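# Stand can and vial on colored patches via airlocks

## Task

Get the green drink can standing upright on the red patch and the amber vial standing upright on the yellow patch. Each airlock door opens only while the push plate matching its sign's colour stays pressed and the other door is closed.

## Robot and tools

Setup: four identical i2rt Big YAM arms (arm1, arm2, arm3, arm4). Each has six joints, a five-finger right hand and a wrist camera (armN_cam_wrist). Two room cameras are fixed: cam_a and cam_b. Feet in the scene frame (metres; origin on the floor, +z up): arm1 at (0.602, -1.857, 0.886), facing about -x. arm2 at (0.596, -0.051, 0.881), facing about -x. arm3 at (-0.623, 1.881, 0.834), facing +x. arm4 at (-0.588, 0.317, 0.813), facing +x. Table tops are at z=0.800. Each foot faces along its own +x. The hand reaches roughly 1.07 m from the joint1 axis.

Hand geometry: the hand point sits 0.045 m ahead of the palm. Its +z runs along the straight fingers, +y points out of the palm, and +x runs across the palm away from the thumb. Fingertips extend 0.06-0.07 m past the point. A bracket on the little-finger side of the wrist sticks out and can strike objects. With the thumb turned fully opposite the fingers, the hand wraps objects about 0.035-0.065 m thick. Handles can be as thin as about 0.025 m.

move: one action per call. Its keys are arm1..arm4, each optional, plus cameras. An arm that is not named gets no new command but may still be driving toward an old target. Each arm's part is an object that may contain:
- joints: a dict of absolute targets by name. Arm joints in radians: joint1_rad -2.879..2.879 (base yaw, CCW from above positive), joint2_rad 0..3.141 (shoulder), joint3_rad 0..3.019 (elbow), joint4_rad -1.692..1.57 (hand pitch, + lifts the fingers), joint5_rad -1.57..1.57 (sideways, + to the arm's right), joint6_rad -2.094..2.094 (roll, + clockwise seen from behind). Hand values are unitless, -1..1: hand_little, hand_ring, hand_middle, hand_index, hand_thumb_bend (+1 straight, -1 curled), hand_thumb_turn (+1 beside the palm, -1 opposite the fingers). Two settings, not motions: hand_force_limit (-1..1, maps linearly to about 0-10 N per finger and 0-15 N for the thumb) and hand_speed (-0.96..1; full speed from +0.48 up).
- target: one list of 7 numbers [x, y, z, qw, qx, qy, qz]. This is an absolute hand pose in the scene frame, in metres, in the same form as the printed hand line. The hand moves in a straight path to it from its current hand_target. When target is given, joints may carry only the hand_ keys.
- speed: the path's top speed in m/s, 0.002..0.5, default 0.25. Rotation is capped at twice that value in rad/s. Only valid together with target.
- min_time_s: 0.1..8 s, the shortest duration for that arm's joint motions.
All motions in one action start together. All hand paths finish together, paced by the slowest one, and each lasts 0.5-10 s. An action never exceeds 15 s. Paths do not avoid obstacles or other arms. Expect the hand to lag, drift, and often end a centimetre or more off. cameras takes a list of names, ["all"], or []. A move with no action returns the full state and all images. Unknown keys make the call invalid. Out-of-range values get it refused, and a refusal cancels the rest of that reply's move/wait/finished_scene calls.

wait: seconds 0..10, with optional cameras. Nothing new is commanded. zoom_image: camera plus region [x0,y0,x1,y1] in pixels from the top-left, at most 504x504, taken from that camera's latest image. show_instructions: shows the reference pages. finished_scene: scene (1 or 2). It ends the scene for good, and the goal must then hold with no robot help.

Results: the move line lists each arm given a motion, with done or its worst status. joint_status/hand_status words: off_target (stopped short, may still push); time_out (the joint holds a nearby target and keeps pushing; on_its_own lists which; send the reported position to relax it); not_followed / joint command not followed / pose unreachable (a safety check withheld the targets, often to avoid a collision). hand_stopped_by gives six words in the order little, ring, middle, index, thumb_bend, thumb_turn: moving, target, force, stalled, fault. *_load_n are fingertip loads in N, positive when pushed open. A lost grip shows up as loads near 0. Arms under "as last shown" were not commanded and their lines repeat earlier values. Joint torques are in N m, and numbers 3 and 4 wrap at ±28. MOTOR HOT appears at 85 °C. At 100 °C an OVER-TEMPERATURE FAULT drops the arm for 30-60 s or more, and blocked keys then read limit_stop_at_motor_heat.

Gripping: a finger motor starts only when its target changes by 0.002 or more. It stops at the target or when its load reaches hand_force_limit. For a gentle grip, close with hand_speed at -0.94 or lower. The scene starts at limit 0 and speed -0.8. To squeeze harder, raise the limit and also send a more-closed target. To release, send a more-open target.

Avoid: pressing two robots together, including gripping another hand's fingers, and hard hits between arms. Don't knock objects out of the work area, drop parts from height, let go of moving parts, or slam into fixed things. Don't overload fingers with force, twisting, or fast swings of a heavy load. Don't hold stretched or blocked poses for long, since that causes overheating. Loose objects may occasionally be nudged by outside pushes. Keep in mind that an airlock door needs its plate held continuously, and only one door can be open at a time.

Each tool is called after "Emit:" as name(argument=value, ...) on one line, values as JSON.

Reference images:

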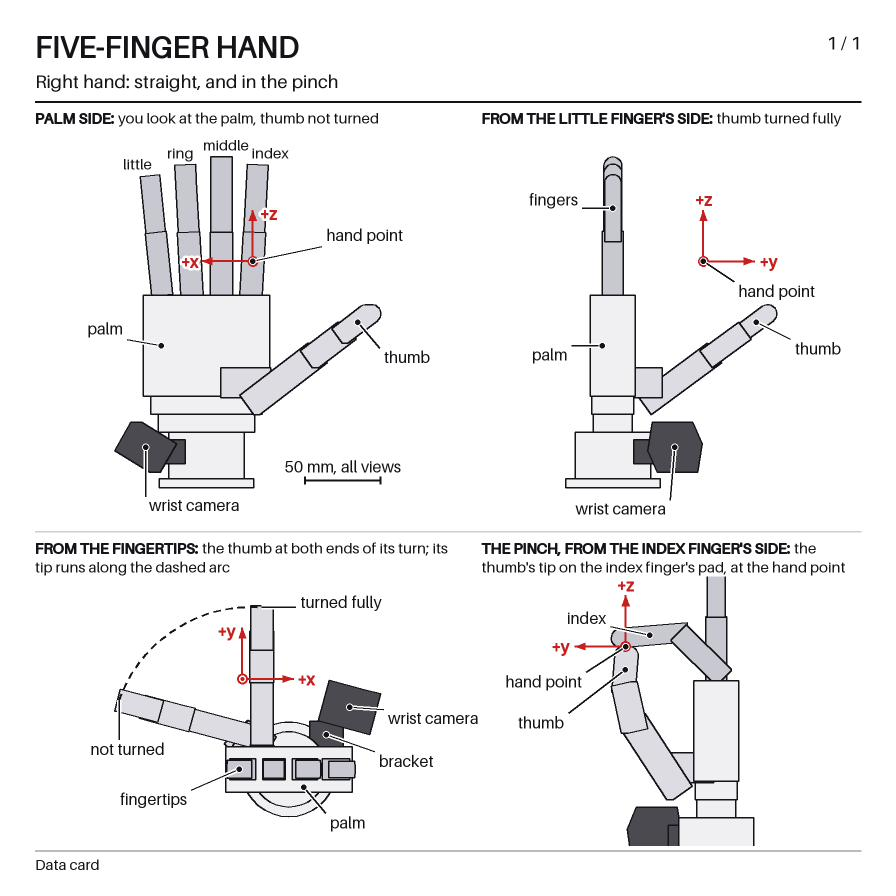

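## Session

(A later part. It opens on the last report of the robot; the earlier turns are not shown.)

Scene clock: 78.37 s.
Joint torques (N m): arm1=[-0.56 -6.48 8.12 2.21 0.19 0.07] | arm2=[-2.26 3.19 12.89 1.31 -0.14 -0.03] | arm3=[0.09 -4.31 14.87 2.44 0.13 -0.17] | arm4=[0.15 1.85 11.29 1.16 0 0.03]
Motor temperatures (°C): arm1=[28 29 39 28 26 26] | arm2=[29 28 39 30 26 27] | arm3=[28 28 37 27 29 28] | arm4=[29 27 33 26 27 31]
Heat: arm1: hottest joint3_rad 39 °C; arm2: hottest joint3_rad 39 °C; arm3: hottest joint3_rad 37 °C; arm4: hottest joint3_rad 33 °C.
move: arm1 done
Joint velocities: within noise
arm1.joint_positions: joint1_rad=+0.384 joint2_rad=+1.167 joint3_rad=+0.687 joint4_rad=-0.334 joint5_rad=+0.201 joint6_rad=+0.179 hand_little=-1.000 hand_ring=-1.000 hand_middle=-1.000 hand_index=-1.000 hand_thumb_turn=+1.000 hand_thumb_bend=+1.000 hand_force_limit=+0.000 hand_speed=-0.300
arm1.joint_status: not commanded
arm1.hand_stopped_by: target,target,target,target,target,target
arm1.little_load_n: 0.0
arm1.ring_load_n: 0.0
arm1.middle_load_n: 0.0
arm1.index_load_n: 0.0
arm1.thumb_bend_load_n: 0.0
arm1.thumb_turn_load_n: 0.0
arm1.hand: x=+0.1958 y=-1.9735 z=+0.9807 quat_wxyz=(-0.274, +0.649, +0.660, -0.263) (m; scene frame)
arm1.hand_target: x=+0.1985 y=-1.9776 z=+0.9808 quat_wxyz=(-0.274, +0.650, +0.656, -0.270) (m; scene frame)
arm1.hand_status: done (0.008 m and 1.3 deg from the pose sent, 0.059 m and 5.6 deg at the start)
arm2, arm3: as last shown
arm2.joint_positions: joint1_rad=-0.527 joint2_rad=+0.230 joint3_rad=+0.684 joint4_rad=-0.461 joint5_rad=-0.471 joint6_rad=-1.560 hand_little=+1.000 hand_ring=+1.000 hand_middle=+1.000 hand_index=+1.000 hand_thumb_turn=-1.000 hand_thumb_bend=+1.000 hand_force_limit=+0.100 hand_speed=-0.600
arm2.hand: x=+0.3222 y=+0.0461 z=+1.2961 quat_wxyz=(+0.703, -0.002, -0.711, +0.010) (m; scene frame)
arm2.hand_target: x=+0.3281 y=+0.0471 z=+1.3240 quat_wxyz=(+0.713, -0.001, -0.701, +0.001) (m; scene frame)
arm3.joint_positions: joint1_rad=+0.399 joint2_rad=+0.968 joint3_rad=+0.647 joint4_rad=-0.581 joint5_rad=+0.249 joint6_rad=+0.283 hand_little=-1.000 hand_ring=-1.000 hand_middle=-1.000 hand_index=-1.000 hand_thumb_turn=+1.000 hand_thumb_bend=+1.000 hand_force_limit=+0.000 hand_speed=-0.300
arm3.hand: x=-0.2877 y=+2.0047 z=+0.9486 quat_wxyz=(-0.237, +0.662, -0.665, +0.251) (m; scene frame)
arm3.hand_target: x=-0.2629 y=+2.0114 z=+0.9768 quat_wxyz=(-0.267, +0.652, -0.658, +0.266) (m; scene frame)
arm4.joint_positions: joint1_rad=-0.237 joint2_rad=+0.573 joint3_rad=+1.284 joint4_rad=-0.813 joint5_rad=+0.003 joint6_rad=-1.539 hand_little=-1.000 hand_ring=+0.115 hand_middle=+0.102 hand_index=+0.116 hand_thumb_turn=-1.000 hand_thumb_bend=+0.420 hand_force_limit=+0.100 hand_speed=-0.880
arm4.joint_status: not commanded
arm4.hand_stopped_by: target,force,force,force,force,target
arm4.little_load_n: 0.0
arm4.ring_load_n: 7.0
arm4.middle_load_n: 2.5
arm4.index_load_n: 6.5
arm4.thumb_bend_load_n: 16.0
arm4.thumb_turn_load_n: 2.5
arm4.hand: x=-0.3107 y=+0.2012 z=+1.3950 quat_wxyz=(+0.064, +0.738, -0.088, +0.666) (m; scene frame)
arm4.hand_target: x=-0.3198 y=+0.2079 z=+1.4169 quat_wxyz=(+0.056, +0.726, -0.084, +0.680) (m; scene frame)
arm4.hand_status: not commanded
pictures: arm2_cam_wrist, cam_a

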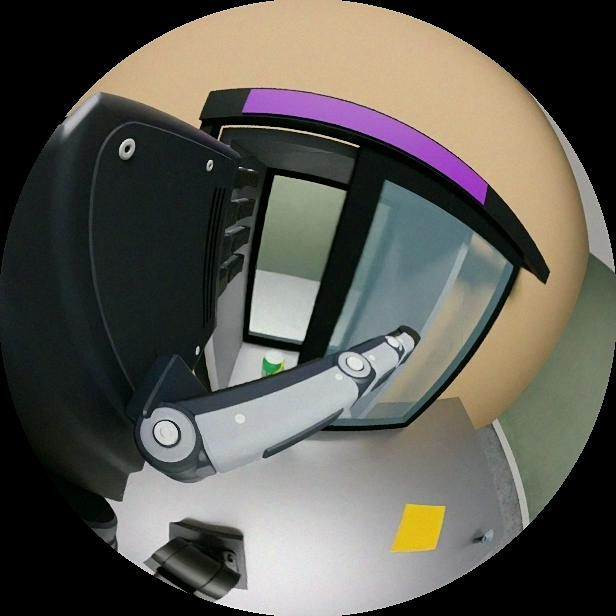

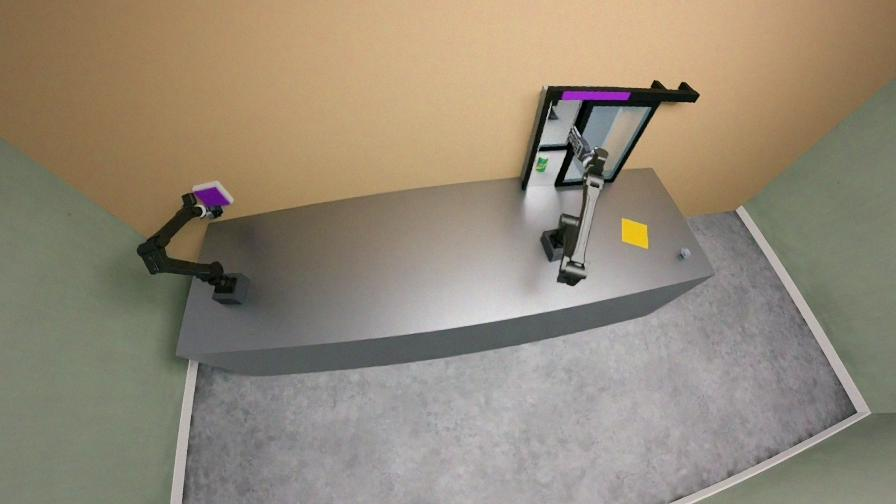

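Emit:
move(arm3={"target":[-0.21,2.01,1.0,0.2706,-0.6533,0.6533,-0.2706],"speed":0.1}, cameras=["arm4_cam_wrist","arm3_cam_wrist","cam_b","cam_a"])

Emit:
zoom_image(camera="cam_b", region=[290, 90, 430, 230])

Scene clock: 79.77 s.
Joint torques (N m): arm1=[-0.38 -6.48 8.1 2.19 0.17 0.08] | arm2=[-2.26 3.19 12.9 1.32 -0.13 -0.03] | arm3=[-0.5 -5.95 14.97 2.48 0.1 -0.18] | arm4=[0.32 2.02 11.29 1.25 -0.02 0.04]
Motor temperatures (°C): arm1=[28 30 39 28 26 26] | arm2=[29 28 40 30 26 27] | arm3=[28 28 37 27 29 28] | arm4=[29 27 34 26 27 31]
Heat: arm1: hottest joint3_rad 39 °C; arm2: hottest joint3_rad 40 °C; arm3: hottest joint3_rad 37 °C; arm4: hottest joint3_rad 34 °C.
move: arm3 off_target
Joint velocities: within noise
arm1, arm2, arm4: as last shown
arm1.joint_positions: joint1_rad=+0.375 joint2_rad=+1.167 joint3_rad=+0.687 joint4_rad=-0.334 joint5_rad=+0.201 joint6_rad=+0.179 hand_little=-1.000 hand_ring=-1.000 hand_middle=-1.000 hand_index=-1.000 hand_thumb_turn=+1.000 hand_thumb_bend=+1.000 hand_force_limit=+0.000 hand_speed=-0.300
arm1.thumb_turn_load_n: -0.5
arm1.hand: x=+0.1948 y=-1.9697 z=+0.9807 quat_wxyz=(-0.275, +0.652, +0.657, -0.262) (m; scene frame)
arm1.hand_target: x=+0.1974 y=-1.9740 z=+0.9808 quat_wxyz=(-0.275, +0.652, +0.653, -0.269) (m; scene frame)
arm3.joint_positions: joint1_rad=+0.339 joint2_rad=+1.088 joint3_rad=+0.779 joint4_rad=-0.569 joint5_rad=+0.212 joint6_rad=+0.231 hand_little=-1.000 hand_ring=-1.000 hand_middle=-1.000 hand_index=-1.000 hand_thumb_turn=+1.000 hand_thumb_bend=+1.000 hand_force_limit=+0.000 hand_speed=-0.300
arm3.joint_status: not commanded
arm3.hand_stopped_by: target,target,target,target,target,target
arm3.little_load_n: 0.0
arm3.ring_load_n: 0.0
arm3.middle_load_n: 0.0
arm3.index_load_n: 0.0
arm3.thumb_bend_load_n: 0.0
arm3.thumb_turn_load_n: -0.5
arm3.hand: x=-0.2363 y=+2.0036 z=+0.9716 quat_wxyz=(-0.242, +0.661, -0.663, +0.255) (m; scene frame)
arm3.hand_target: x=-0.2112 y=+2.0084 z=+0.9996 quat_wxyz=(-0.270, +0.652, -0.655, +0.271) (m; scene frame)
arm3.hand_status: off_target (0.039 m and 4.0 deg from the pose sent, 0.093 m and 4.8 deg at the start)
arm4.ring_load_n: 7.5
arm4.middle_load_n: 2.0
pictures: arm3_cam_wrist, arm4_cam_wrist, cam_a, cam_b

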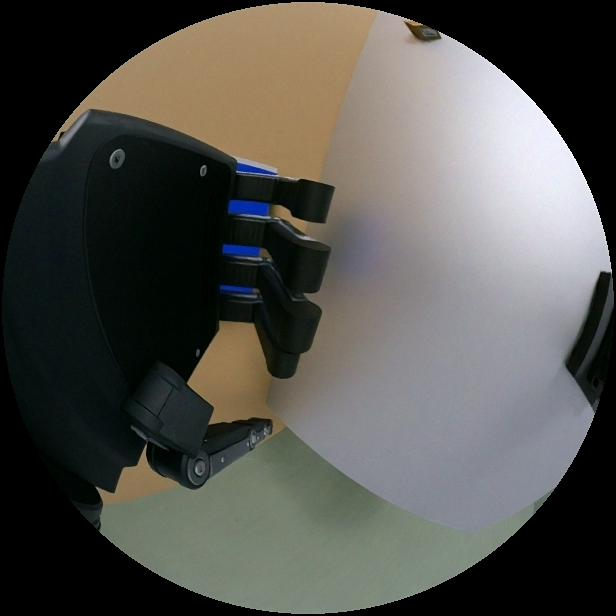

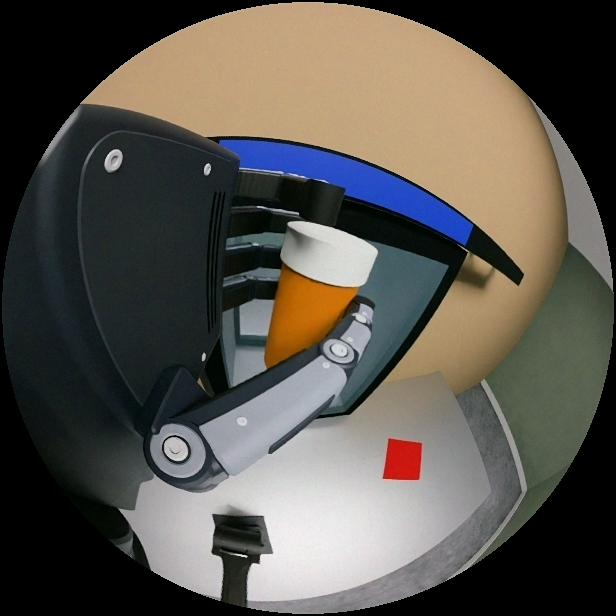

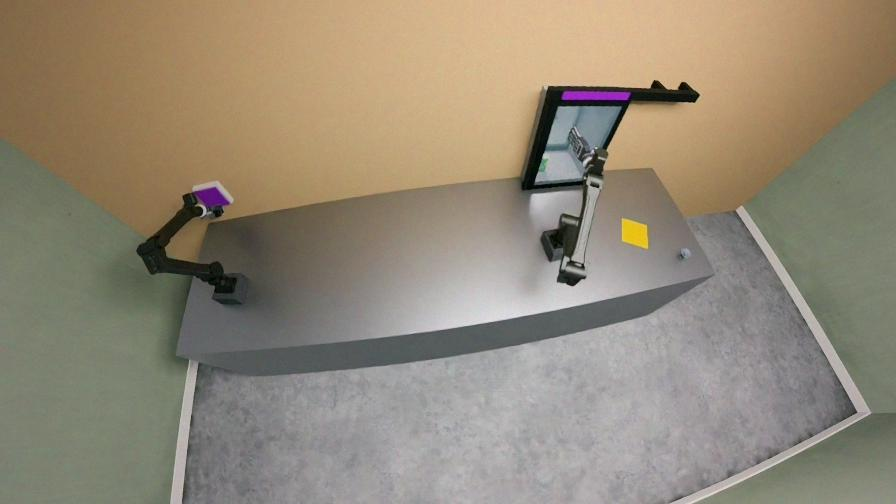

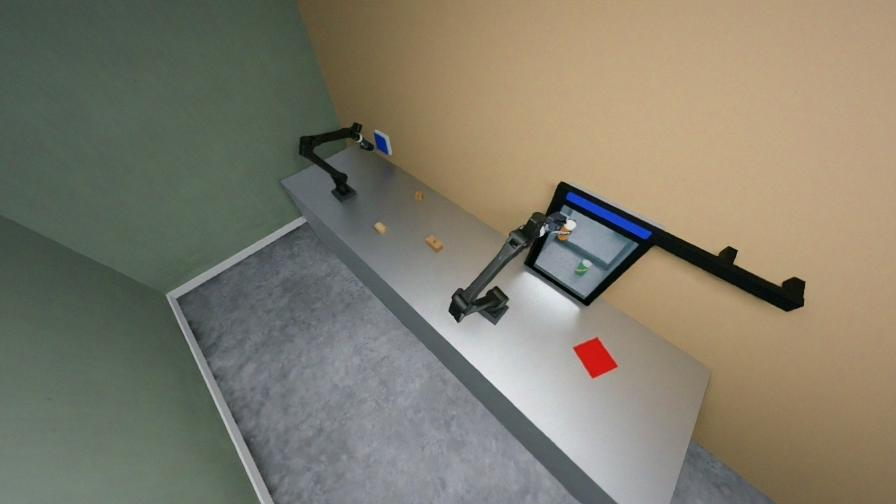

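Scaled by 3.600 from the camera's 896x504 image, which has a finer 1280x720 frame.

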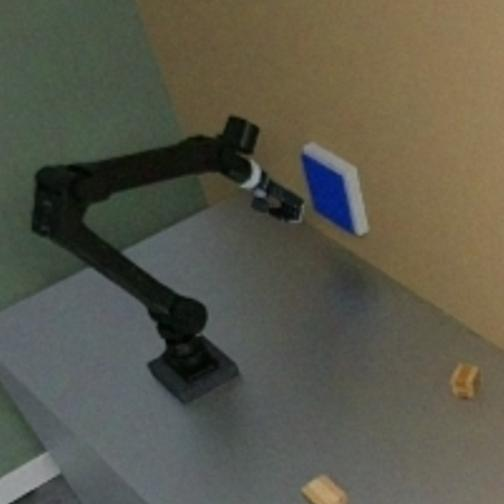

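Emit:
move(arm3={"target":[-0.12,2.005,1.01,0.2706,-0.6533,0.6533,-0.2706],"speed":0.12}, cameras=["arm4_cam_wrist","arm3_cam_wrist","cam_b"])

Emit:
zoom_image(camera="cam_b", region=[290, 90, 430, 230])

Scene clock: 81.33 s.
Joint torques (N m): arm1=[-0.38 -6.42 8.12 2.21 0.17 0.08] | arm2=[-2.2 3.19 12.88 1.29 -0.13 -0.03] | arm3=[0.21 -9.17 15.06 2.41 0.06 -0.18] | arm4=[0.21 1.79 11.34 1.17 -0.02 0.03]
Motor temperatures (°C): arm1=[28 30 39 28 26 26] | arm2=[29 28 40 30 26 27] | arm3=[28 28 37 27 29 28] | arm4=[29 27 34 26 27 31]
Heat: arm1: hottest joint3_rad 39 °C; arm2: hottest joint3_rad 40 °C; arm3: hottest joint3_rad 37 °C; arm4: hottest joint3_rad 34 °C.
move: arm3 off_target
Joint velocities: within noise
arm1, arm2, arm4: as last shown
arm1.thumb_turn_load_n: 0.0
arm2.index_load_n: -0.5
arm2.thumb_turn_load_n: 0.5
arm3.joint_positions: joint1_rad=+0.267 joint2_rad=+1.318 joint3_rad=+0.994 joint4_rad=-0.541 joint5_rad=+0.159 joint6_rad=+0.175 hand_little=-1.000 hand_ring=-1.000 hand_middle=-1.000 hand_index=-1.000 hand_thumb_turn=+1.000 hand_thumb_bend=+1.000 hand_force_limit=+0.000 hand_speed=-0.300
arm3.joint_status: not commanded
arm3.hand_stopped_by: target,target,target,target,target,target
arm3.little_load_n: 0.0
arm3.ring_load_n: 0.0
arm3.middle_load_n: 0.0
arm3.index_load_n: 0.0
arm3.thumb_bend_load_n: 0.0
arm3.thumb_turn_load_n: 0.0
arm3.hand: x=-0.1470 y=+2.0027 z=+0.9834 quat_wxyz=(-0.245, +0.662, -0.662, +0.252) (m; scene frame)
arm3.hand_target: x=-0.1214 y=+2.0051 z=+1.0097 quat_wxyz=(-0.271, +0.653, -0.653, +0.270) (m; scene frame)
arm3.hand_status: off_target (0.038 m and 3.9 deg from the pose sent, 0.122 m and 4.0 deg at the start)
arm4.ring_load_n: 7.0
arm4.middle_load_n: 2.5
arm4.thumb_turn_load_n: 3.0
pictures: arm3_cam_wrist, arm4_cam_wrist, cam_b

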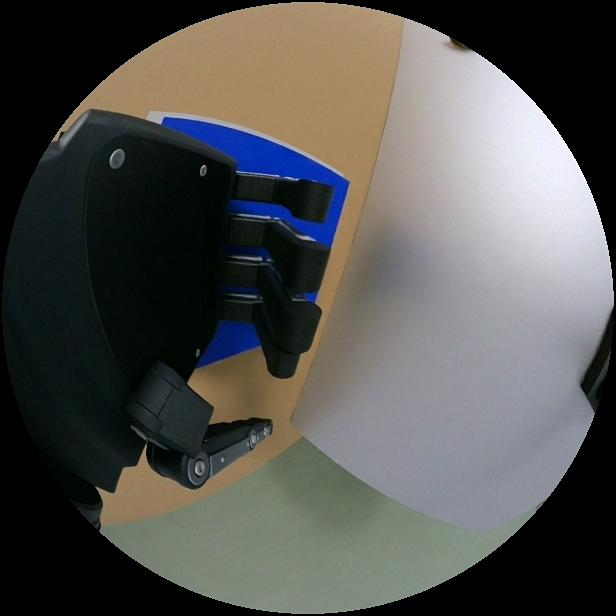

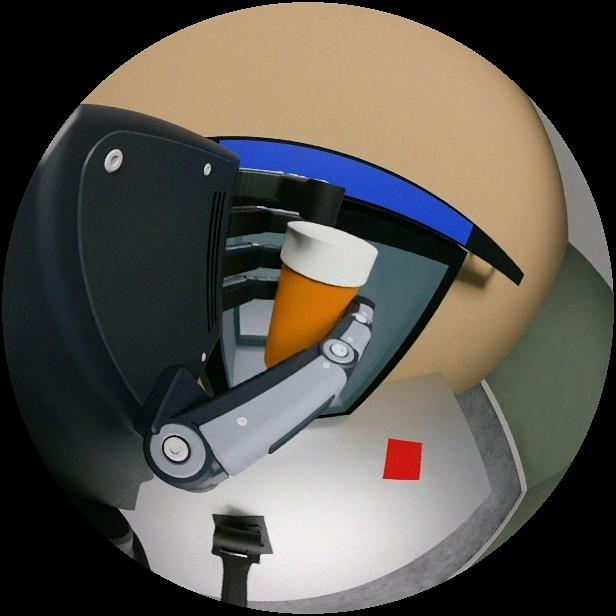

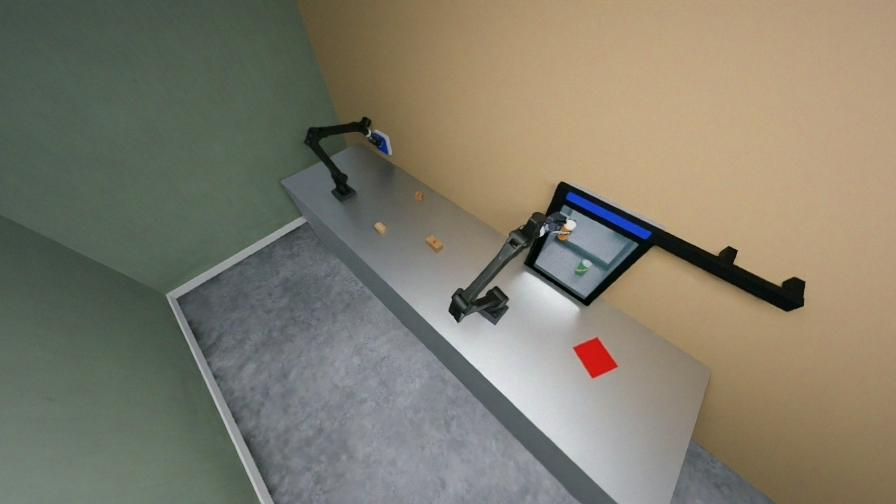

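Scaled by 3.600 from the camera's 896x504 image, which has a finer 1280x720 frame.

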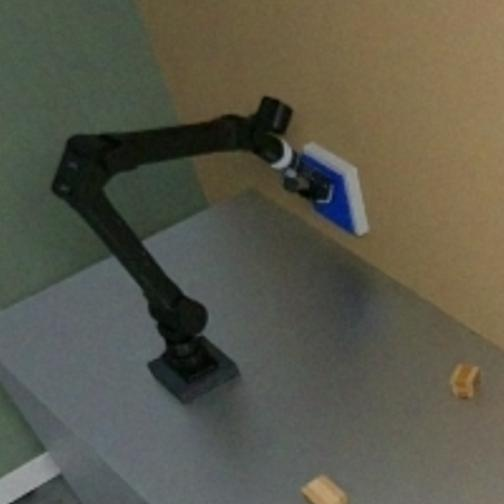

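Emit:
move(arm3={"target":[-0.06,2.0,1.02,0.2706,-0.6533,0.6533,-0.2706],"speed":0.1}, cameras=["arm4_cam_wrist","arm3_cam_wrist","cam_b"])

Scene clock: 82.73 s.
Joint torques (N m): arm1=[-0.32 -6.48 8.13 2.21 0.17 0.08] | arm2=[-2.2 3.25 12.88 1.32 -0.14 -0.02] | arm3=[-2.14 -4.31 22.15 4.23 0.16 -0.42] | arm4=[0.26 1.85 11.32 1.18 -0.02 0.04]
Motor temperatures (°C): arm1=[28 30 39 28 26 26] | arm2=[29 28 40 30 26 27] | arm3=[28 28 38 27 29 28] | arm4=[29 27 34 26 27 31]
Heat: arm1: hottest joint3_rad 39 °C; arm2: hottest joint3_rad 40 °C; arm3: hottest joint3_rad 38 °C; arm4: hottest joint3_rad 34 °C.
move: arm3 off_target
Joint velocities: within noise
arm1, arm2, arm4: as last shown
arm1.thumb_turn_load_n: -0.5
arm2.index_load_n: 0.0
arm3.joint_positions: joint1_rad=+0.260 joint2_rad=+1.355 joint3_rad=+1.056 joint4_rad=-0.616 joint5_rad=+0.131 joint6_rad=+0.168 hand_little=-1.000 hand_ring=-1.000 hand_middle=-1.000 hand_index=-1.000 hand_thumb_turn=+1.000 hand_thumb_bend=+1.000 hand_force_limit=+0.000 hand_speed=-0.300
arm3.joint_status: not commanded
arm3.hand_stopped_by: target,target,target,target,target,target
arm3.little_load_n: 0.0
arm3.ring_load_n: 0.0
arm3.middle_load_n: 0.5
arm3.index_load_n: 0.0
arm3.thumb_bend_load_n: 0.0
arm3.thumb_turn_load_n: 0.0
arm3.hand: x=-0.1432 y=+2.0049 z=+0.9867 quat_wxyz=(-0.230, +0.673, -0.664, +0.231) (m; scene frame)
arm3.hand_target: x=-0.0739 y=+1.9996 z=+1.0211 quat_wxyz=(-0.270, +0.655, -0.652, +0.270) (m; scene frame)
arm3.hand_status: off_target (0.090 m and 7.0 deg from the pose sent, 0.094 m and 3.9 deg at the start)
arm4.middle_load_n: 2.0
arm4.thumb_bend_load_n: 16.5
pictures: arm3_cam_wrist, arm4_cam_wrist, cam_b

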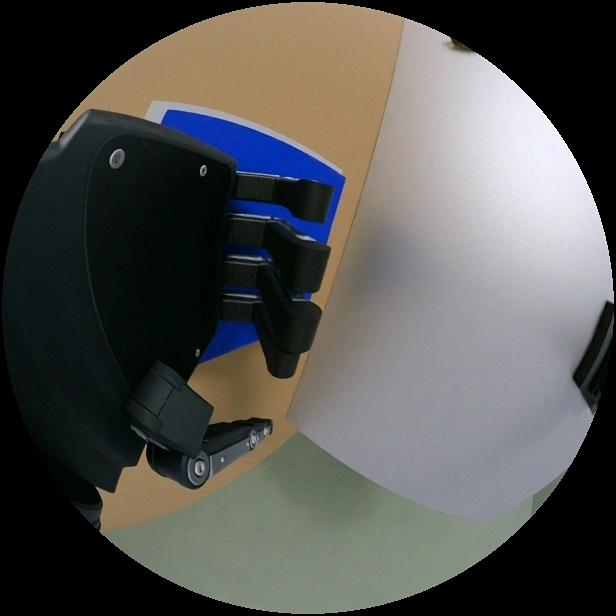

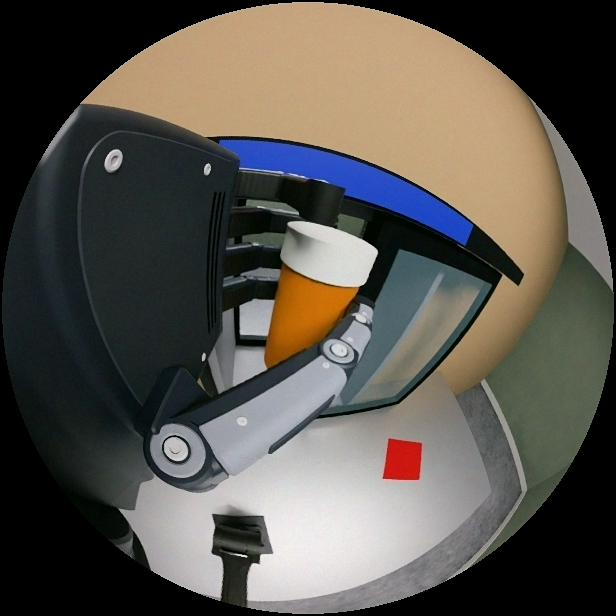

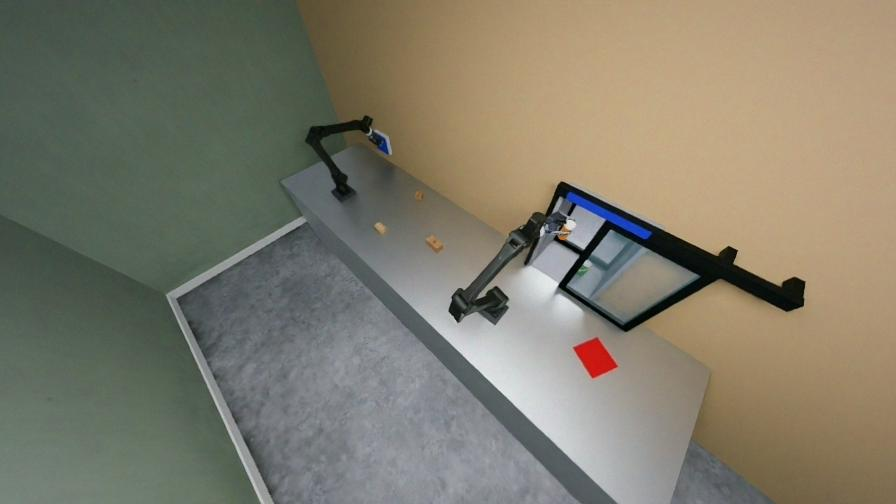

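Emit:
move(arm4={"target":[-0.28,0.165,1.27,0,0.682,0,0.7313],"speed":0.15}, cameras=["arm4_cam_wrist","cam_b"])

Scene clock: 85.10 s.
Joint torques (N m): arm1=[-0.38 -6.48 8.13 2.22 0.18 0.08] | arm2=[-2.26 3.14 12.89 1.31 -0.13 -0.03] | arm3=[-2.08 -4.37 22.19 4.16 0.15 -0.42] | arm4=[-2.02 1.08 8.09 2.67 -0.08 0]
Motor temperatures (°C): arm1=[28 30 39 28 26 26] | arm2=[29 28 41 30 26 27] | arm3=[28 28 41 27 29 28] | arm4=[29 27 34 26 27 31]
Heat: arm1: hottest joint3_rad 39 °C; arm2: hottest joint3_rad 41 °C; arm3: hottest joint3_rad 41 °C; arm4: hottest joint3_rad 34 °C.
move: arm4 done
Joint velocities: within noise
arm1, arm2, arm3: as last shown
arm1.thumb_turn_load_n: 0.0
arm2.thumb_turn_load_n: 0.0
arm3.joint_positions: joint1_rad=+0.260 joint2_rad=+1.355 joint3_rad=+1.056 joint4_rad=-0.618 joint5_rad=+0.131 joint6_rad=+0.168 hand_little=-1.000 hand_ring=-1.000 hand_middle=-1.000 hand_index=-1.000 hand_thumb_turn=+1.000 hand_thumb_bend=+1.000 hand_force_limit=+0.000 hand_speed=-0.300
arm3.middle_load_n: 0.0
arm3.hand: x=-0.1435 y=+2.0048 z=+0.9865 quat_wxyz=(-0.230, +0.673, -0.664, +0.230) (m; scene frame)
arm3.hand_target: x=-0.0742 y=+1.9996 z=+1.0209 quat_wxyz=(-0.269, +0.655, -0.652, +0.270) (m; scene frame)
arm4.joint_positions: joint1_rad=-0.726 joint2_rad=+0.444 joint3_rad=+0.749 joint4_rad=-0.236 joint5_rad=-0.696 joint6_rad=-1.508 hand_little=-1.000 hand_ring=+0.115 hand_middle=+0.102 hand_index=+0.116 hand_thumb_turn=-1.000 hand_thumb_bend=+0.420 hand_force_limit=+0.100 hand_speed=-0.880
arm4.joint_status: not commanded
arm4.hand_stopped_by: target,force,force,force,force,target
arm4.little_load_n: 0.5
arm4.ring_load_n: 7.5
arm4.middle_load_n: 2.5
arm4.index_load_n: 6.5
arm4.thumb_bend_load_n: 16.0
arm4.thumb_turn_load_n: 2.5
arm4.hand: x=-0.2776 y=+0.1652 z=+1.2652 quat_wxyz=(-0.004, +0.690, -0.004, +0.724) (m; scene frame)
arm4.hand_target: x=-0.2801 y=+0.1631 z=+1.2685 quat_wxyz=(+0.001, +0.683, -0.004, +0.731) (m; scene frame)
arm4.hand_status: done (0.005 m and 1.4 deg from the pose sent, 0.134 m and 15.9 deg at the start)
pictures: arm4_cam_wrist, cam_b

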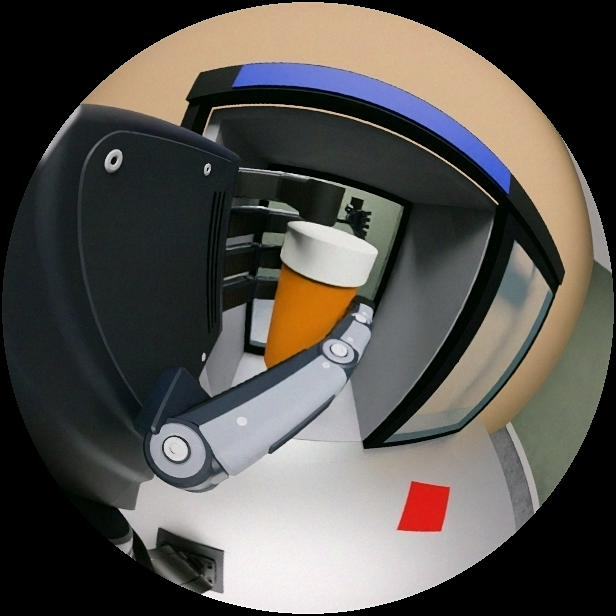

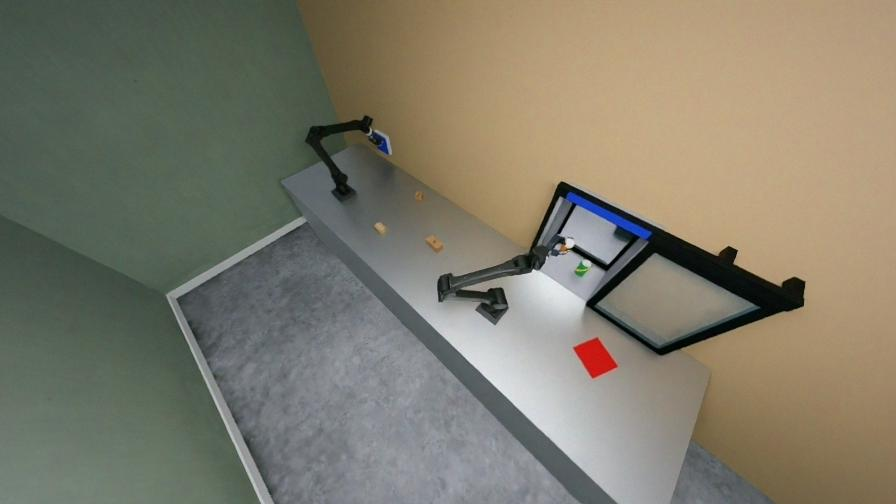

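Emit:
move(arm4={"target":[-0.01,0.165,0.95,0,0.682,0,0.7313],"speed":0.2}, cameras=["arm4_cam_wrist","cam_b","arm2_cam_wrist","cam_a"])

Scene clock: 88.33 s.
Joint torques (N m): arm1=[-0.32 -6.48 8.12 2.21 0.17 0.09] | arm2=[-2.26 3.08 12.88 1.31 -0.13 -0.03] | arm3=[-2.14 -4.37 22.19 4.15 0.15 -0.42] | arm4=[0.15 -8 7.76 2.97 0.23 -0.26]
Motor temperatures (°C): arm1=[28 30 39 28 26 26] | arm2=[29 28 42 30 26 27] | arm3=[28 28 44 27 29 28] | arm4=[29 27 33 26 27 31]
Heat: arm1: hottest joint3_rad 39 °C; arm2: hottest joint3_rad 42 °C; arm3: hottest joint3_rad 44 °C; arm4: hottest joint3_rad 33 °C.
move: arm4 off_target
Joint velocities: within noise
arm1, arm2, arm3: as last shown
arm2.little_load_n: -0.5
arm3.thumb_turn_load_n: -0.5
arm4.joint_positions: joint1_rad=-0.271 joint2_rad=+1.714 joint3_rad=+0.574 joint4_rad=+1.152 joint5_rad=-0.244 joint6_rad=-1.533 hand_little=-1.000 hand_ring=+0.115 hand_middle=+0.102 hand_index=+0.116 hand_thumb_turn=-1.000 hand_thumb_bend=+0.420 hand_force_limit=+0.100 hand_speed=-0.880
arm4.joint_status: not commanded
arm4.hand_stopped_by: target,force,force,force,force,target
arm4.little_load_n: 0.0
arm4.ring_load_n: 7.5
arm4.middle_load_n: 2.0
arm4.index_load_n: 6.5
arm4.thumb_bend_load_n: 16.0
arm4.thumb_turn_load_n: 2.5
arm4.hand: x=-0.0272 y=+0.1677 z=+0.9300 quat_wxyz=(-0.010, +0.705, -0.009, +0.709) (m; scene frame)
arm4.hand_target: x=-0.0116 y=+0.1699 z=+0.9464 quat_wxyz=(-0.003, +0.687, +0.003, +0.726) (m; scene frame)
arm4.hand_status: off_target (0.026 m and 3.9 deg from the pose sent, 0.413 m and 1.4 deg at the start)
pictures: arm2_cam_wrist, arm4_cam_wrist, cam_a, cam_b

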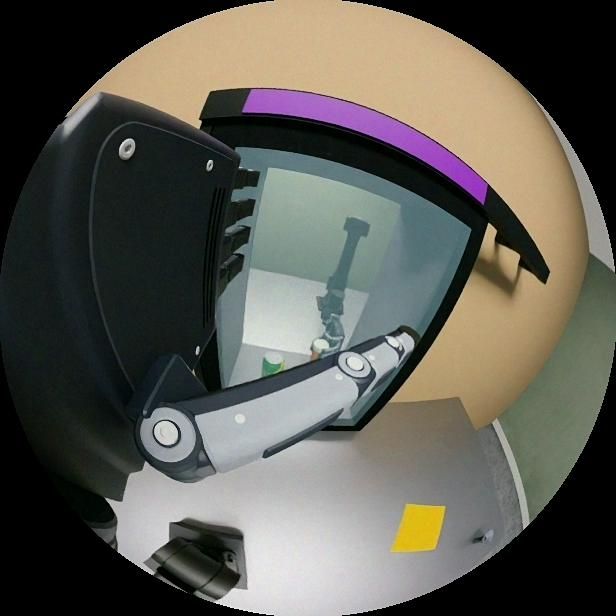

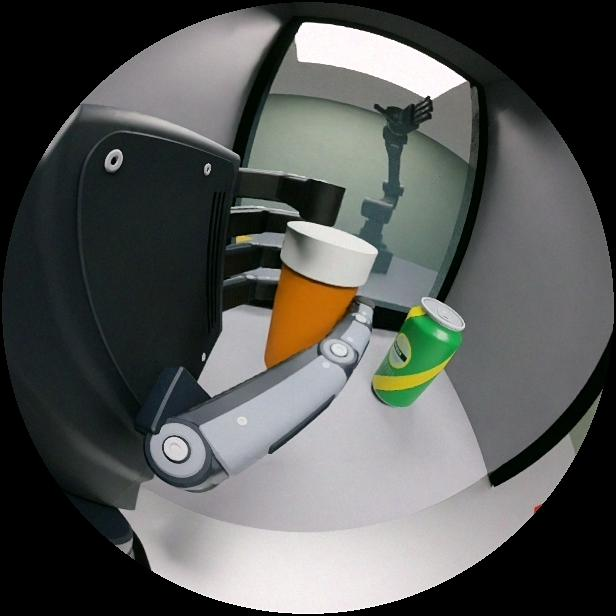

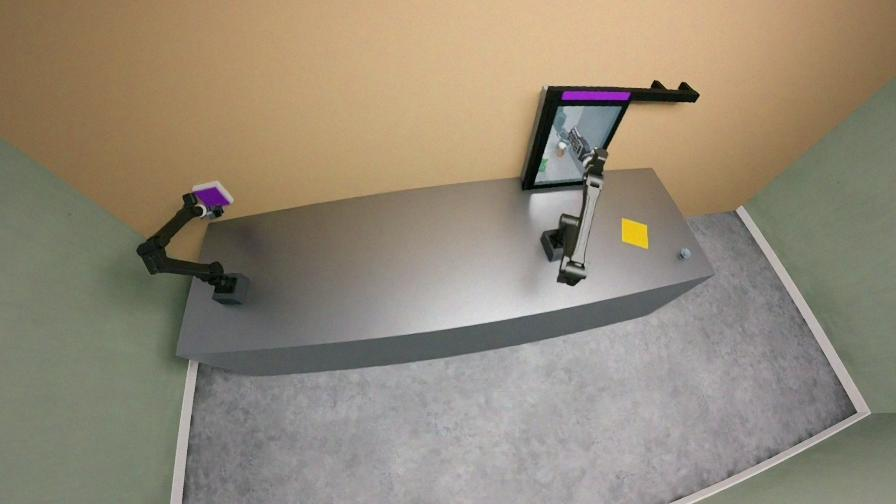

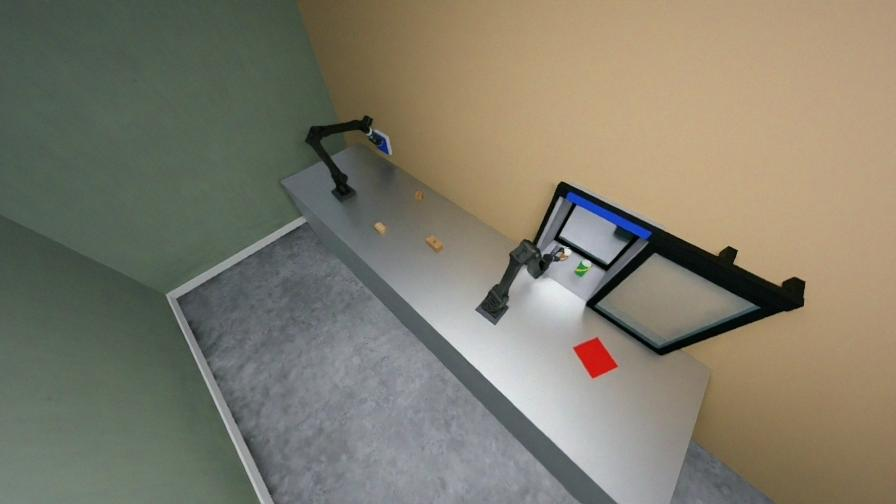

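Emit:
move(arm4={"target":[0.005,0.15,0.868,0,0.682,0,0.7313],"speed":0.1}, cameras=["arm4_cam_wrist","cam_b"])

Scene clock: 90.23 s.
Joint torques (N m): arm1=[-0.32 -6.53 8.12 2.21 0.18 0.08] | arm2=[-2.37 3.19 12.88 1.31 -0.13 -0.03] | arm3=[-2.08 -4.31 22.22 4.18 0.16 -0.41] | arm4=[-2.08 -10.34 5.39 2.85 -0.11 -0.19]
Motor temperatures (°C): arm1=[28 30 39 28 26 26] | arm2=[29 28 42 30 26 27] | arm3=[28 28 45 27 29 28] | arm4=[29 27 33 26 27 31]
Heat: arm1: hottest joint3_rad 39 °C; arm2: hottest joint3_rad 42 °C; arm3: hottest joint3_rad 45 °C; arm4: hottest joint3_rad 33 °C.
move: arm4 off_target
Joint velocities: within noise
arm1, arm2, arm3: as last shown
arm2.little_load_n: 0.0
arm2.thumb_turn_load_n: 0.5
arm3.thumb_turn_load_n: 0.0
arm4.joint_positions: joint1_rad=-0.278 joint2_rad=+2.013 joint3_rad=+0.657 joint4_rad=+1.392 joint5_rad=-0.256 joint6_rad=-1.533 hand_little=-1.000 hand_ring=+0.115 hand_middle=+0.102 hand_index=+0.116 hand_thumb_turn=-1.000 hand_thumb_bend=+0.420 hand_force_limit=+0.100 hand_speed=-0.880
arm4.joint_status: not commanded
arm4.hand_stopped_by: target,force,force,force,force,target
arm4.little_load_n: 0.0
arm4.ring_load_n: 7.5
arm4.middle_load_n: 2.5
arm4.index_load_n: 6.5
arm4.thumb_bend_load_n: 16.0
arm4.thumb_turn_load_n: 2.5
arm4.hand: x=-0.0041 y=+0.1592 z=+0.8582 quat_wxyz=(-0.010, +0.697, -0.006, +0.717) (m; scene frame)
arm4.hand_target: x=+0.0039 y=+0.1498 z=+0.8680 quat_wxyz=(+0.000, +0.682, -0.001, +0.731) (m; scene frame)
arm4.hand_status: off_target (0.016 m and 2.7 deg from the pose sent, 0.072 m and 3.9 deg at the start)
pictures: arm4_cam_wrist, cam_b

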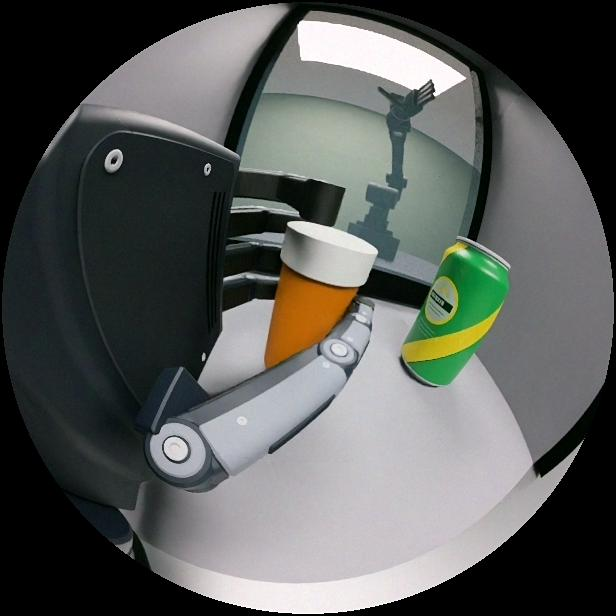

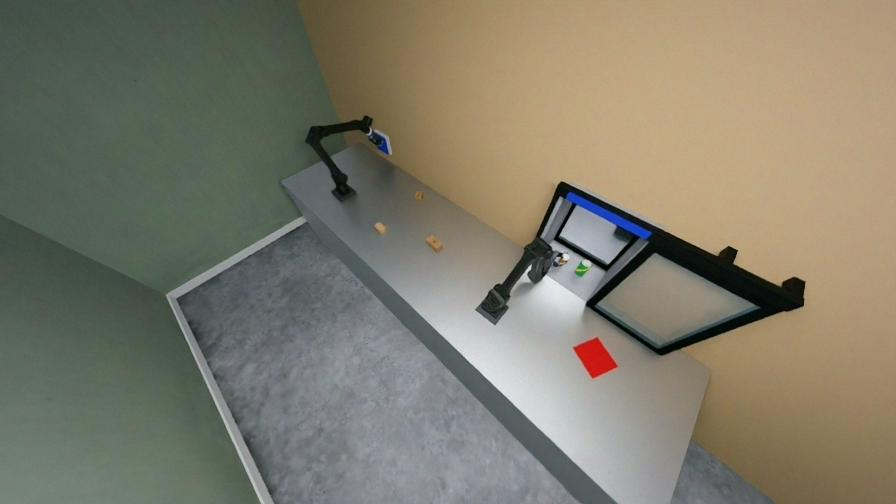

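Emit:
move(arm4={"target":[0.005,0.148,0.852,0,0.687,0,0.7267],"speed":0.06}, cameras=["arm4_cam_wrist"])

Scene clock: 91.27 s.
Joint torques (N m): arm1=[-0.44 -6.48 8.13 2.21 0.18 0.08] | arm2=[-2.32 3.14 12.88 1.31 -0.14 -0.02] | arm3=[-2.14 -4.31 22.2 4.18 0.15 -0.42] | arm4=[-2.67 -9.35 4.93 2.54 -0.05 -0.11]
Motor temperatures (°C): arm1=[28 30 39 28 26 26] | arm2=[29 28 42 30 26 27] | arm3=[28 28 46 27 29 28] | arm4=[29 27 33 26 27 31]
Heat: arm1: hottest joint3_rad 39 °C; arm2: hottest joint3_rad 42 °C; arm3: hottest joint3_rad 46 °C; arm4: hottest joint3_rad 33 °C.
move: arm4 off_target
Joint velocities: within noise
arm1, arm3: as last shown
arm2.joint_positions: joint1_rad=-0.527 joint2_rad=+0.230 joint3_rad=+0.684 joint4_rad=-0.461 joint5_rad=-0.471 joint6_rad=-1.560 hand_little=+1.000 hand_ring=+1.000 hand_middle=+1.000 hand_index=+1.000 hand_thumb_turn=-1.000 hand_thumb_bend=+1.000 hand_force_limit=+0.100 hand_speed=-0.600
arm2.joint_status: not commanded
arm2.hand_stopped_by: target,target,target,target,target,target
arm2.little_load_n: 0.0
arm2.ring_load_n: 0.0
arm2.middle_load_n: 0.0
arm2.index_load_n: 0.0
arm2.thumb_bend_load_n: 0.0
arm2.thumb_turn_load_n: 0.0
arm2.hand: x=+0.3222 y=+0.0461 z=+1.2961 quat_wxyz=(+0.703, -0.002, -0.711, +0.010) (m; scene frame)
arm2.hand_target: x=+0.3281 y=+0.0471 z=+1.3240 quat_wxyz=(+0.713, -0.001, -0.701, +0.001) (m; scene frame)
arm2.hand_status: not commanded
arm4.joint_positions: joint1_rad=-0.280 joint2_rad=+2.045 joint3_rad=+0.673 joint4_rad=+1.419 joint5_rad=-0.262 joint6_rad=-1.550 hand_little=-1.000 hand_ring=+0.115 hand_middle=+0.102 hand_index=+0.116 hand_thumb_turn=-1.000 hand_thumb_bend=+0.420 hand_force_limit=+0.100 hand_speed=-0.880
arm4.joint_status: not commanded
arm4.hand_stopped_by: target,force,force,force,force,target
arm4.little_load_n: 0.0
arm4.ring_load_n: 8.5
arm4.middle_load_n: 2.0
arm4.index_load_n: 6.0
arm4.thumb_bend_load_n: 16.0
arm4.thumb_turn_load_n: 2.0
arm4.hand: x=+0.0003 y=+0.1578 z=+0.8541 quat_wxyz=(-0.004, +0.693, +0.003, +0.721) (m; scene frame)
arm4.hand_target: x=+0.0048 y=+0.1484 z=+0.8523 quat_wxyz=(+0.003, +0.687, +0.004, +0.726) (m; scene frame)
arm4.hand_status: off_target (0.011 m and 1.1 deg from the pose sent, 0.016 m and 2.0 deg at the start)
pictures: arm4_cam_wrist

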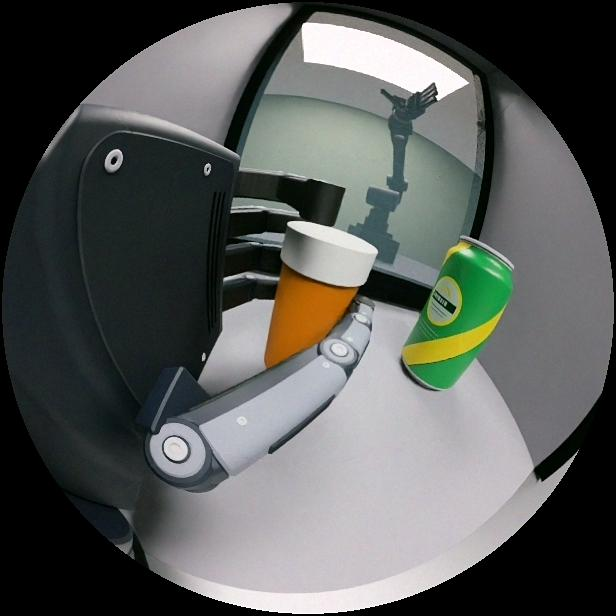

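Emit:
move(arm4={"joints":{"hand_speed":-0.6,"hand_little":1,"hand_ring":1,"hand_middle":1,"hand_index":1,"hand_thumb_bend":1}}, cameras=["arm4_cam_wrist"])

Scene clock: 93.70 s.
Joint torques (N m): arm1=[-0.38 -6.53 8.13 2.21 0.17 0.08] | arm2=[-2.26 3.19 12.89 1.32 -0.14 -0.03] | arm3=[-2.08 -4.25 22.2 4.16 0.16 -0.42] | arm4=[-2.37 -9.88 4.75 2.44 -0.08 -0.11]
Motor temperatures (°C): arm1=[28 30 39 28 26 26] | arm2=[29 28 43 30 26 27] | arm3=[28 28 48 27 29 28] | arm4=[29 27 33 26 27 31]
Heat: arm1: hottest joint3_rad 39 °C; arm2: hottest joint3_rad 43 °C; arm3: hottest joint3_rad 48 °C; arm4: hottest joint3_rad 33 °C.
move: arm4 done
Joint velocities: within noise
arm1.joint_positions: joint1_rad=+0.375 joint2_rad=+1.167 joint3_rad=+0.687 joint4_rad=-0.334 joint5_rad=+0.201 joint6_rad=+0.179 hand_little=-1.000 hand_ring=-1.000 hand_middle=-1.000 hand_index=-1.000 hand_thumb_turn=+1.000 hand_thumb_bend=+1.000 hand_force_limit=+0.000 hand_speed=-0.300
arm1.joint_status: not commanded
arm1.hand_stopped_by: target,target,target,target,target,target
arm1.little_load_n: 0.0
arm1.ring_load_n: 0.0
arm1.middle_load_n: 0.0
arm1.index_load_n: 0.0
arm1.thumb_bend_load_n: 0.0
arm1.thumb_turn_load_n: 0.0
arm1.hand: x=+0.1948 y=-1.9697 z=+0.9807 quat_wxyz=(-0.275, +0.652, +0.657, -0.262) (m; scene frame)
arm1.hand_target: x=+0.1974 y=-1.9740 z=+0.9808 quat_wxyz=(-0.275, +0.652, +0.653, -0.269) (m; scene frame)
arm1.hand_status: not commanded
arm2, arm3: as last shown
arm2.thumb_turn_load_n: 0.5
arm3.little_load_n: 0.5
arm4.joint_positions: joint1_rad=-0.281 joint2_rad=+2.052 joint3_rad=+0.673 joint4_rad=+1.419 joint5_rad=-0.262 joint6_rad=-1.541 hand_little=+1.000 hand_ring=+1.000 hand_middle=+1.000 hand_index=+1.000 hand_thumb_turn=-1.000 hand_thumb_bend=+1.000 hand_force_limit=+0.100 hand_speed=-0.600
arm4.joint_status: all done
arm4.hand_stopped_by: target,target,target,target,target,target
arm4.little_load_n: 0.0
arm4.ring_load_n: 0.0
arm4.middle_load_n: 0.0
arm4.index_load_n: 0.0
arm4.thumb_bend_load_n: 0.0
arm4.thumb_turn_load_n: 0.5
arm4.hand: x=-0.0005 y=+0.1573 z=+0.8499 quat_wxyz=(-0.008, +0.695, -0.001, +0.719) (m; scene frame)
arm4.hand_target: x=+0.0046 y=+0.1482 z=+0.8517 quat_wxyz=(+0.000, +0.687, +0.000, +0.726) (m; scene frame)
arm4.hand_status: not commanded
pictures: arm4_cam_wrist

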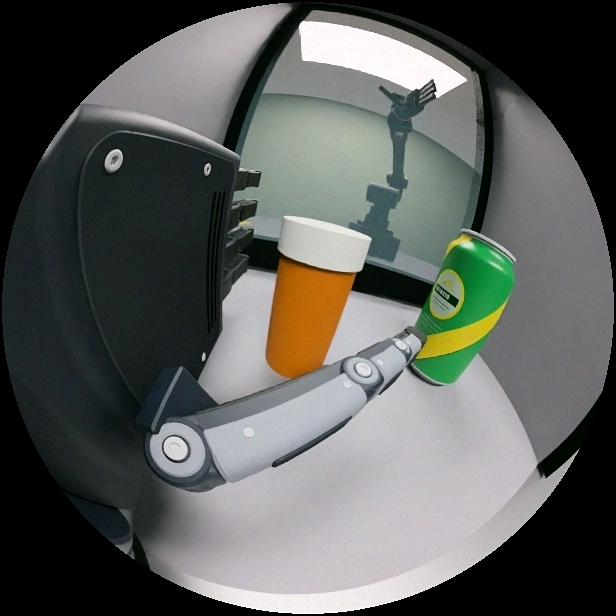

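Emit:
move(arm4={"target":[0.004,0.148,1.0,0,0.6947,0,0.7193],"speed":0.15}, cameras=[])

Emit:
move(arm4={"target":[0.005,-0.025,1.0,0,0.6947,0,0.7193],"speed":0.15}, cameras=["arm4_cam_wrist","cam_b"])

Scene clock: 96.10 s.
Joint torques (N m): arm1=[-0.38 -6.53 8.13 2.19 0.17 0.08] | arm2=[-2.26 3.19 12.89 1.31 -0.14 -0.02] | arm3=[-2.2 -4.42 22.22 4.16 0.15 -0.42] | arm4=[-2.32 -10.46 8.2 1.03 -0.09 -0.17]
Motor temperatures (°C): arm1=[28 30 39 28 26 26] | arm2=[29 28 43 30 26 27] | arm3=[28 28 50 27 29 28] | arm4=[29 27 32 26 27 31]
Heat: arm1: hottest joint3_rad 39 °C; arm2: hottest joint3_rad 43 °C; arm3: hottest joint3_rad 50 °C; arm4: hottest joint3_rad 32 °C.
move: arm4 off_target
Joint velocities: within noise
arm1, arm2, arm3: as last shown
arm1.thumb_bend_load_n: -0.5
arm2.thumb_turn_load_n: 0.0
arm3.little_load_n: 0.0
arm4.joint_positions: joint1_rad=-0.284 joint2_rad=+1.608 joint3_rad=+0.673 joint4_rad=+0.957 joint5_rad=-0.265 joint6_rad=-1.541 hand_little=+1.000 hand_ring=+1.000 hand_middle=+1.000 hand_index=+1.000 hand_thumb_turn=-1.000 hand_thumb_bend=+1.000 hand_force_limit=+0.100 hand_speed=-0.600
arm4.joint_status: not commanded
arm4.hand_stopped_by: target,target,target,target,target,target
arm4.little_load_n: 0.0
arm4.ring_load_n: 0.0
arm4.middle_load_n: 0.0
arm4.index_load_n: 0.0
arm4.thumb_bend_load_n: 0.0
arm4.thumb_turn_load_n: 0.5
arm4.hand: x=-0.0001 y=+0.1571 z=+0.9840 quat_wxyz=(-0.009, +0.701, -0.003, +0.713) (m; scene frame)
arm4.hand_target: x=+0.0053 y=+0.1479 z=+0.9991 quat_wxyz=(+0.000, +0.694, +0.000, +0.720) (m; scene frame)
arm4.hand_status: off_target (0.019 m and 1.5 deg from the pose sent, 0.150 m and 0.9 deg at the start)
pictures: none
No camera images: "cameras" was empty.

Scene clock: 97.93 s.
Joint torques (N m): arm1=[-0.38 -6.42 8.13 2.19 0.17 0.08] | arm2=[-2.32 3.19 12.9 1.31 -0.14 -0.03] | arm3=[-2.14 -4.31 22.19 4.18 0.16 -0.42] | arm4=[-1.67 -10.23 10.13 0.92 -0.08 0.07]
Motor temperatures (°C): arm1=[28 30 39 28 26 26] | arm2=[29 27 43 30 26 27] | arm3=[28 28 52 27 29 28] | arm4=[29 27 32 26 27 31]
Heat: arm1: hottest joint3_rad 39 °C; arm2: hottest joint3_rad 43 °C; arm3: hottest joint3_rad 52 °C; arm4: hottest joint3_rad 32 °C.
move: arm4 off_target
Joint velocities: within noise
arm1, arm2, arm3: as last shown
arm1.index_load_n: 0.5
arm1.thumb_bend_load_n: 0.0
arm3.ring_load_n: 0.5
arm4.joint_positions: joint1_rad=-0.637 joint2_rad=+1.734 joint3_rad=+0.873 joint4_rad=+0.907 joint5_rad=-0.610 joint6_rad=-1.538 hand_little=+1.000 hand_ring=+1.000 hand_middle=+1.000 hand_index=+1.000 hand_thumb_turn=-1.000 hand_thumb_bend=+1.000 hand_force_limit=+0.100 hand_speed=-0.600
arm4.joint_status: not commanded
arm4.hand_stopped_by: target,target,target,target,target,target
arm4.little_load_n: 0.0
arm4.ring_load_n: 0.0
arm4.middle_load_n: 0.0
arm4.index_load_n: 0.0
arm4.thumb_bend_load_n: 0.0
arm4.thumb_turn_load_n: 0.0
arm4.hand: x=-0.0038 y=-0.0129 z=+0.9953 quat_wxyz=(+0.000, +0.696, +0.001, +0.718) (m; scene frame)
arm4.hand_target: x=+0.0062 y=-0.0236 z=+0.9997 quat_wxyz=(-0.003, +0.693, -0.002, +0.721) (m; scene frame)
arm4.hand_status: off_target (0.016 m and 0.2 deg from the pose sent, 0.183 m and 1.5 deg at the start)
pictures: arm4_cam_wrist, cam_b

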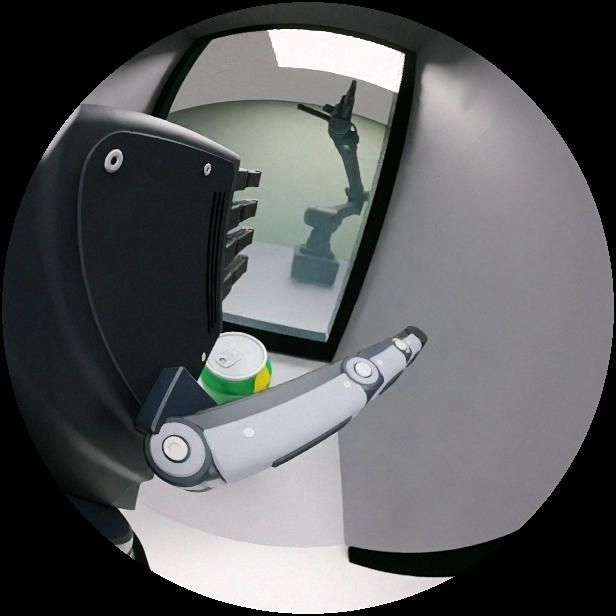

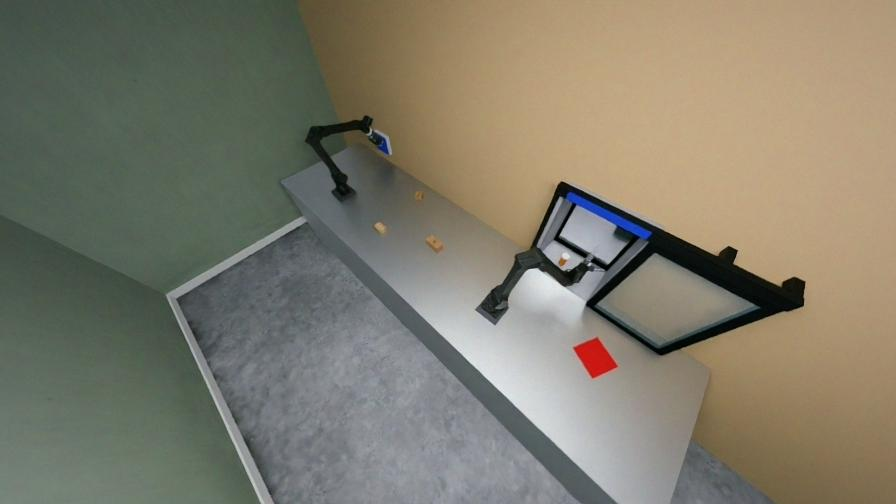

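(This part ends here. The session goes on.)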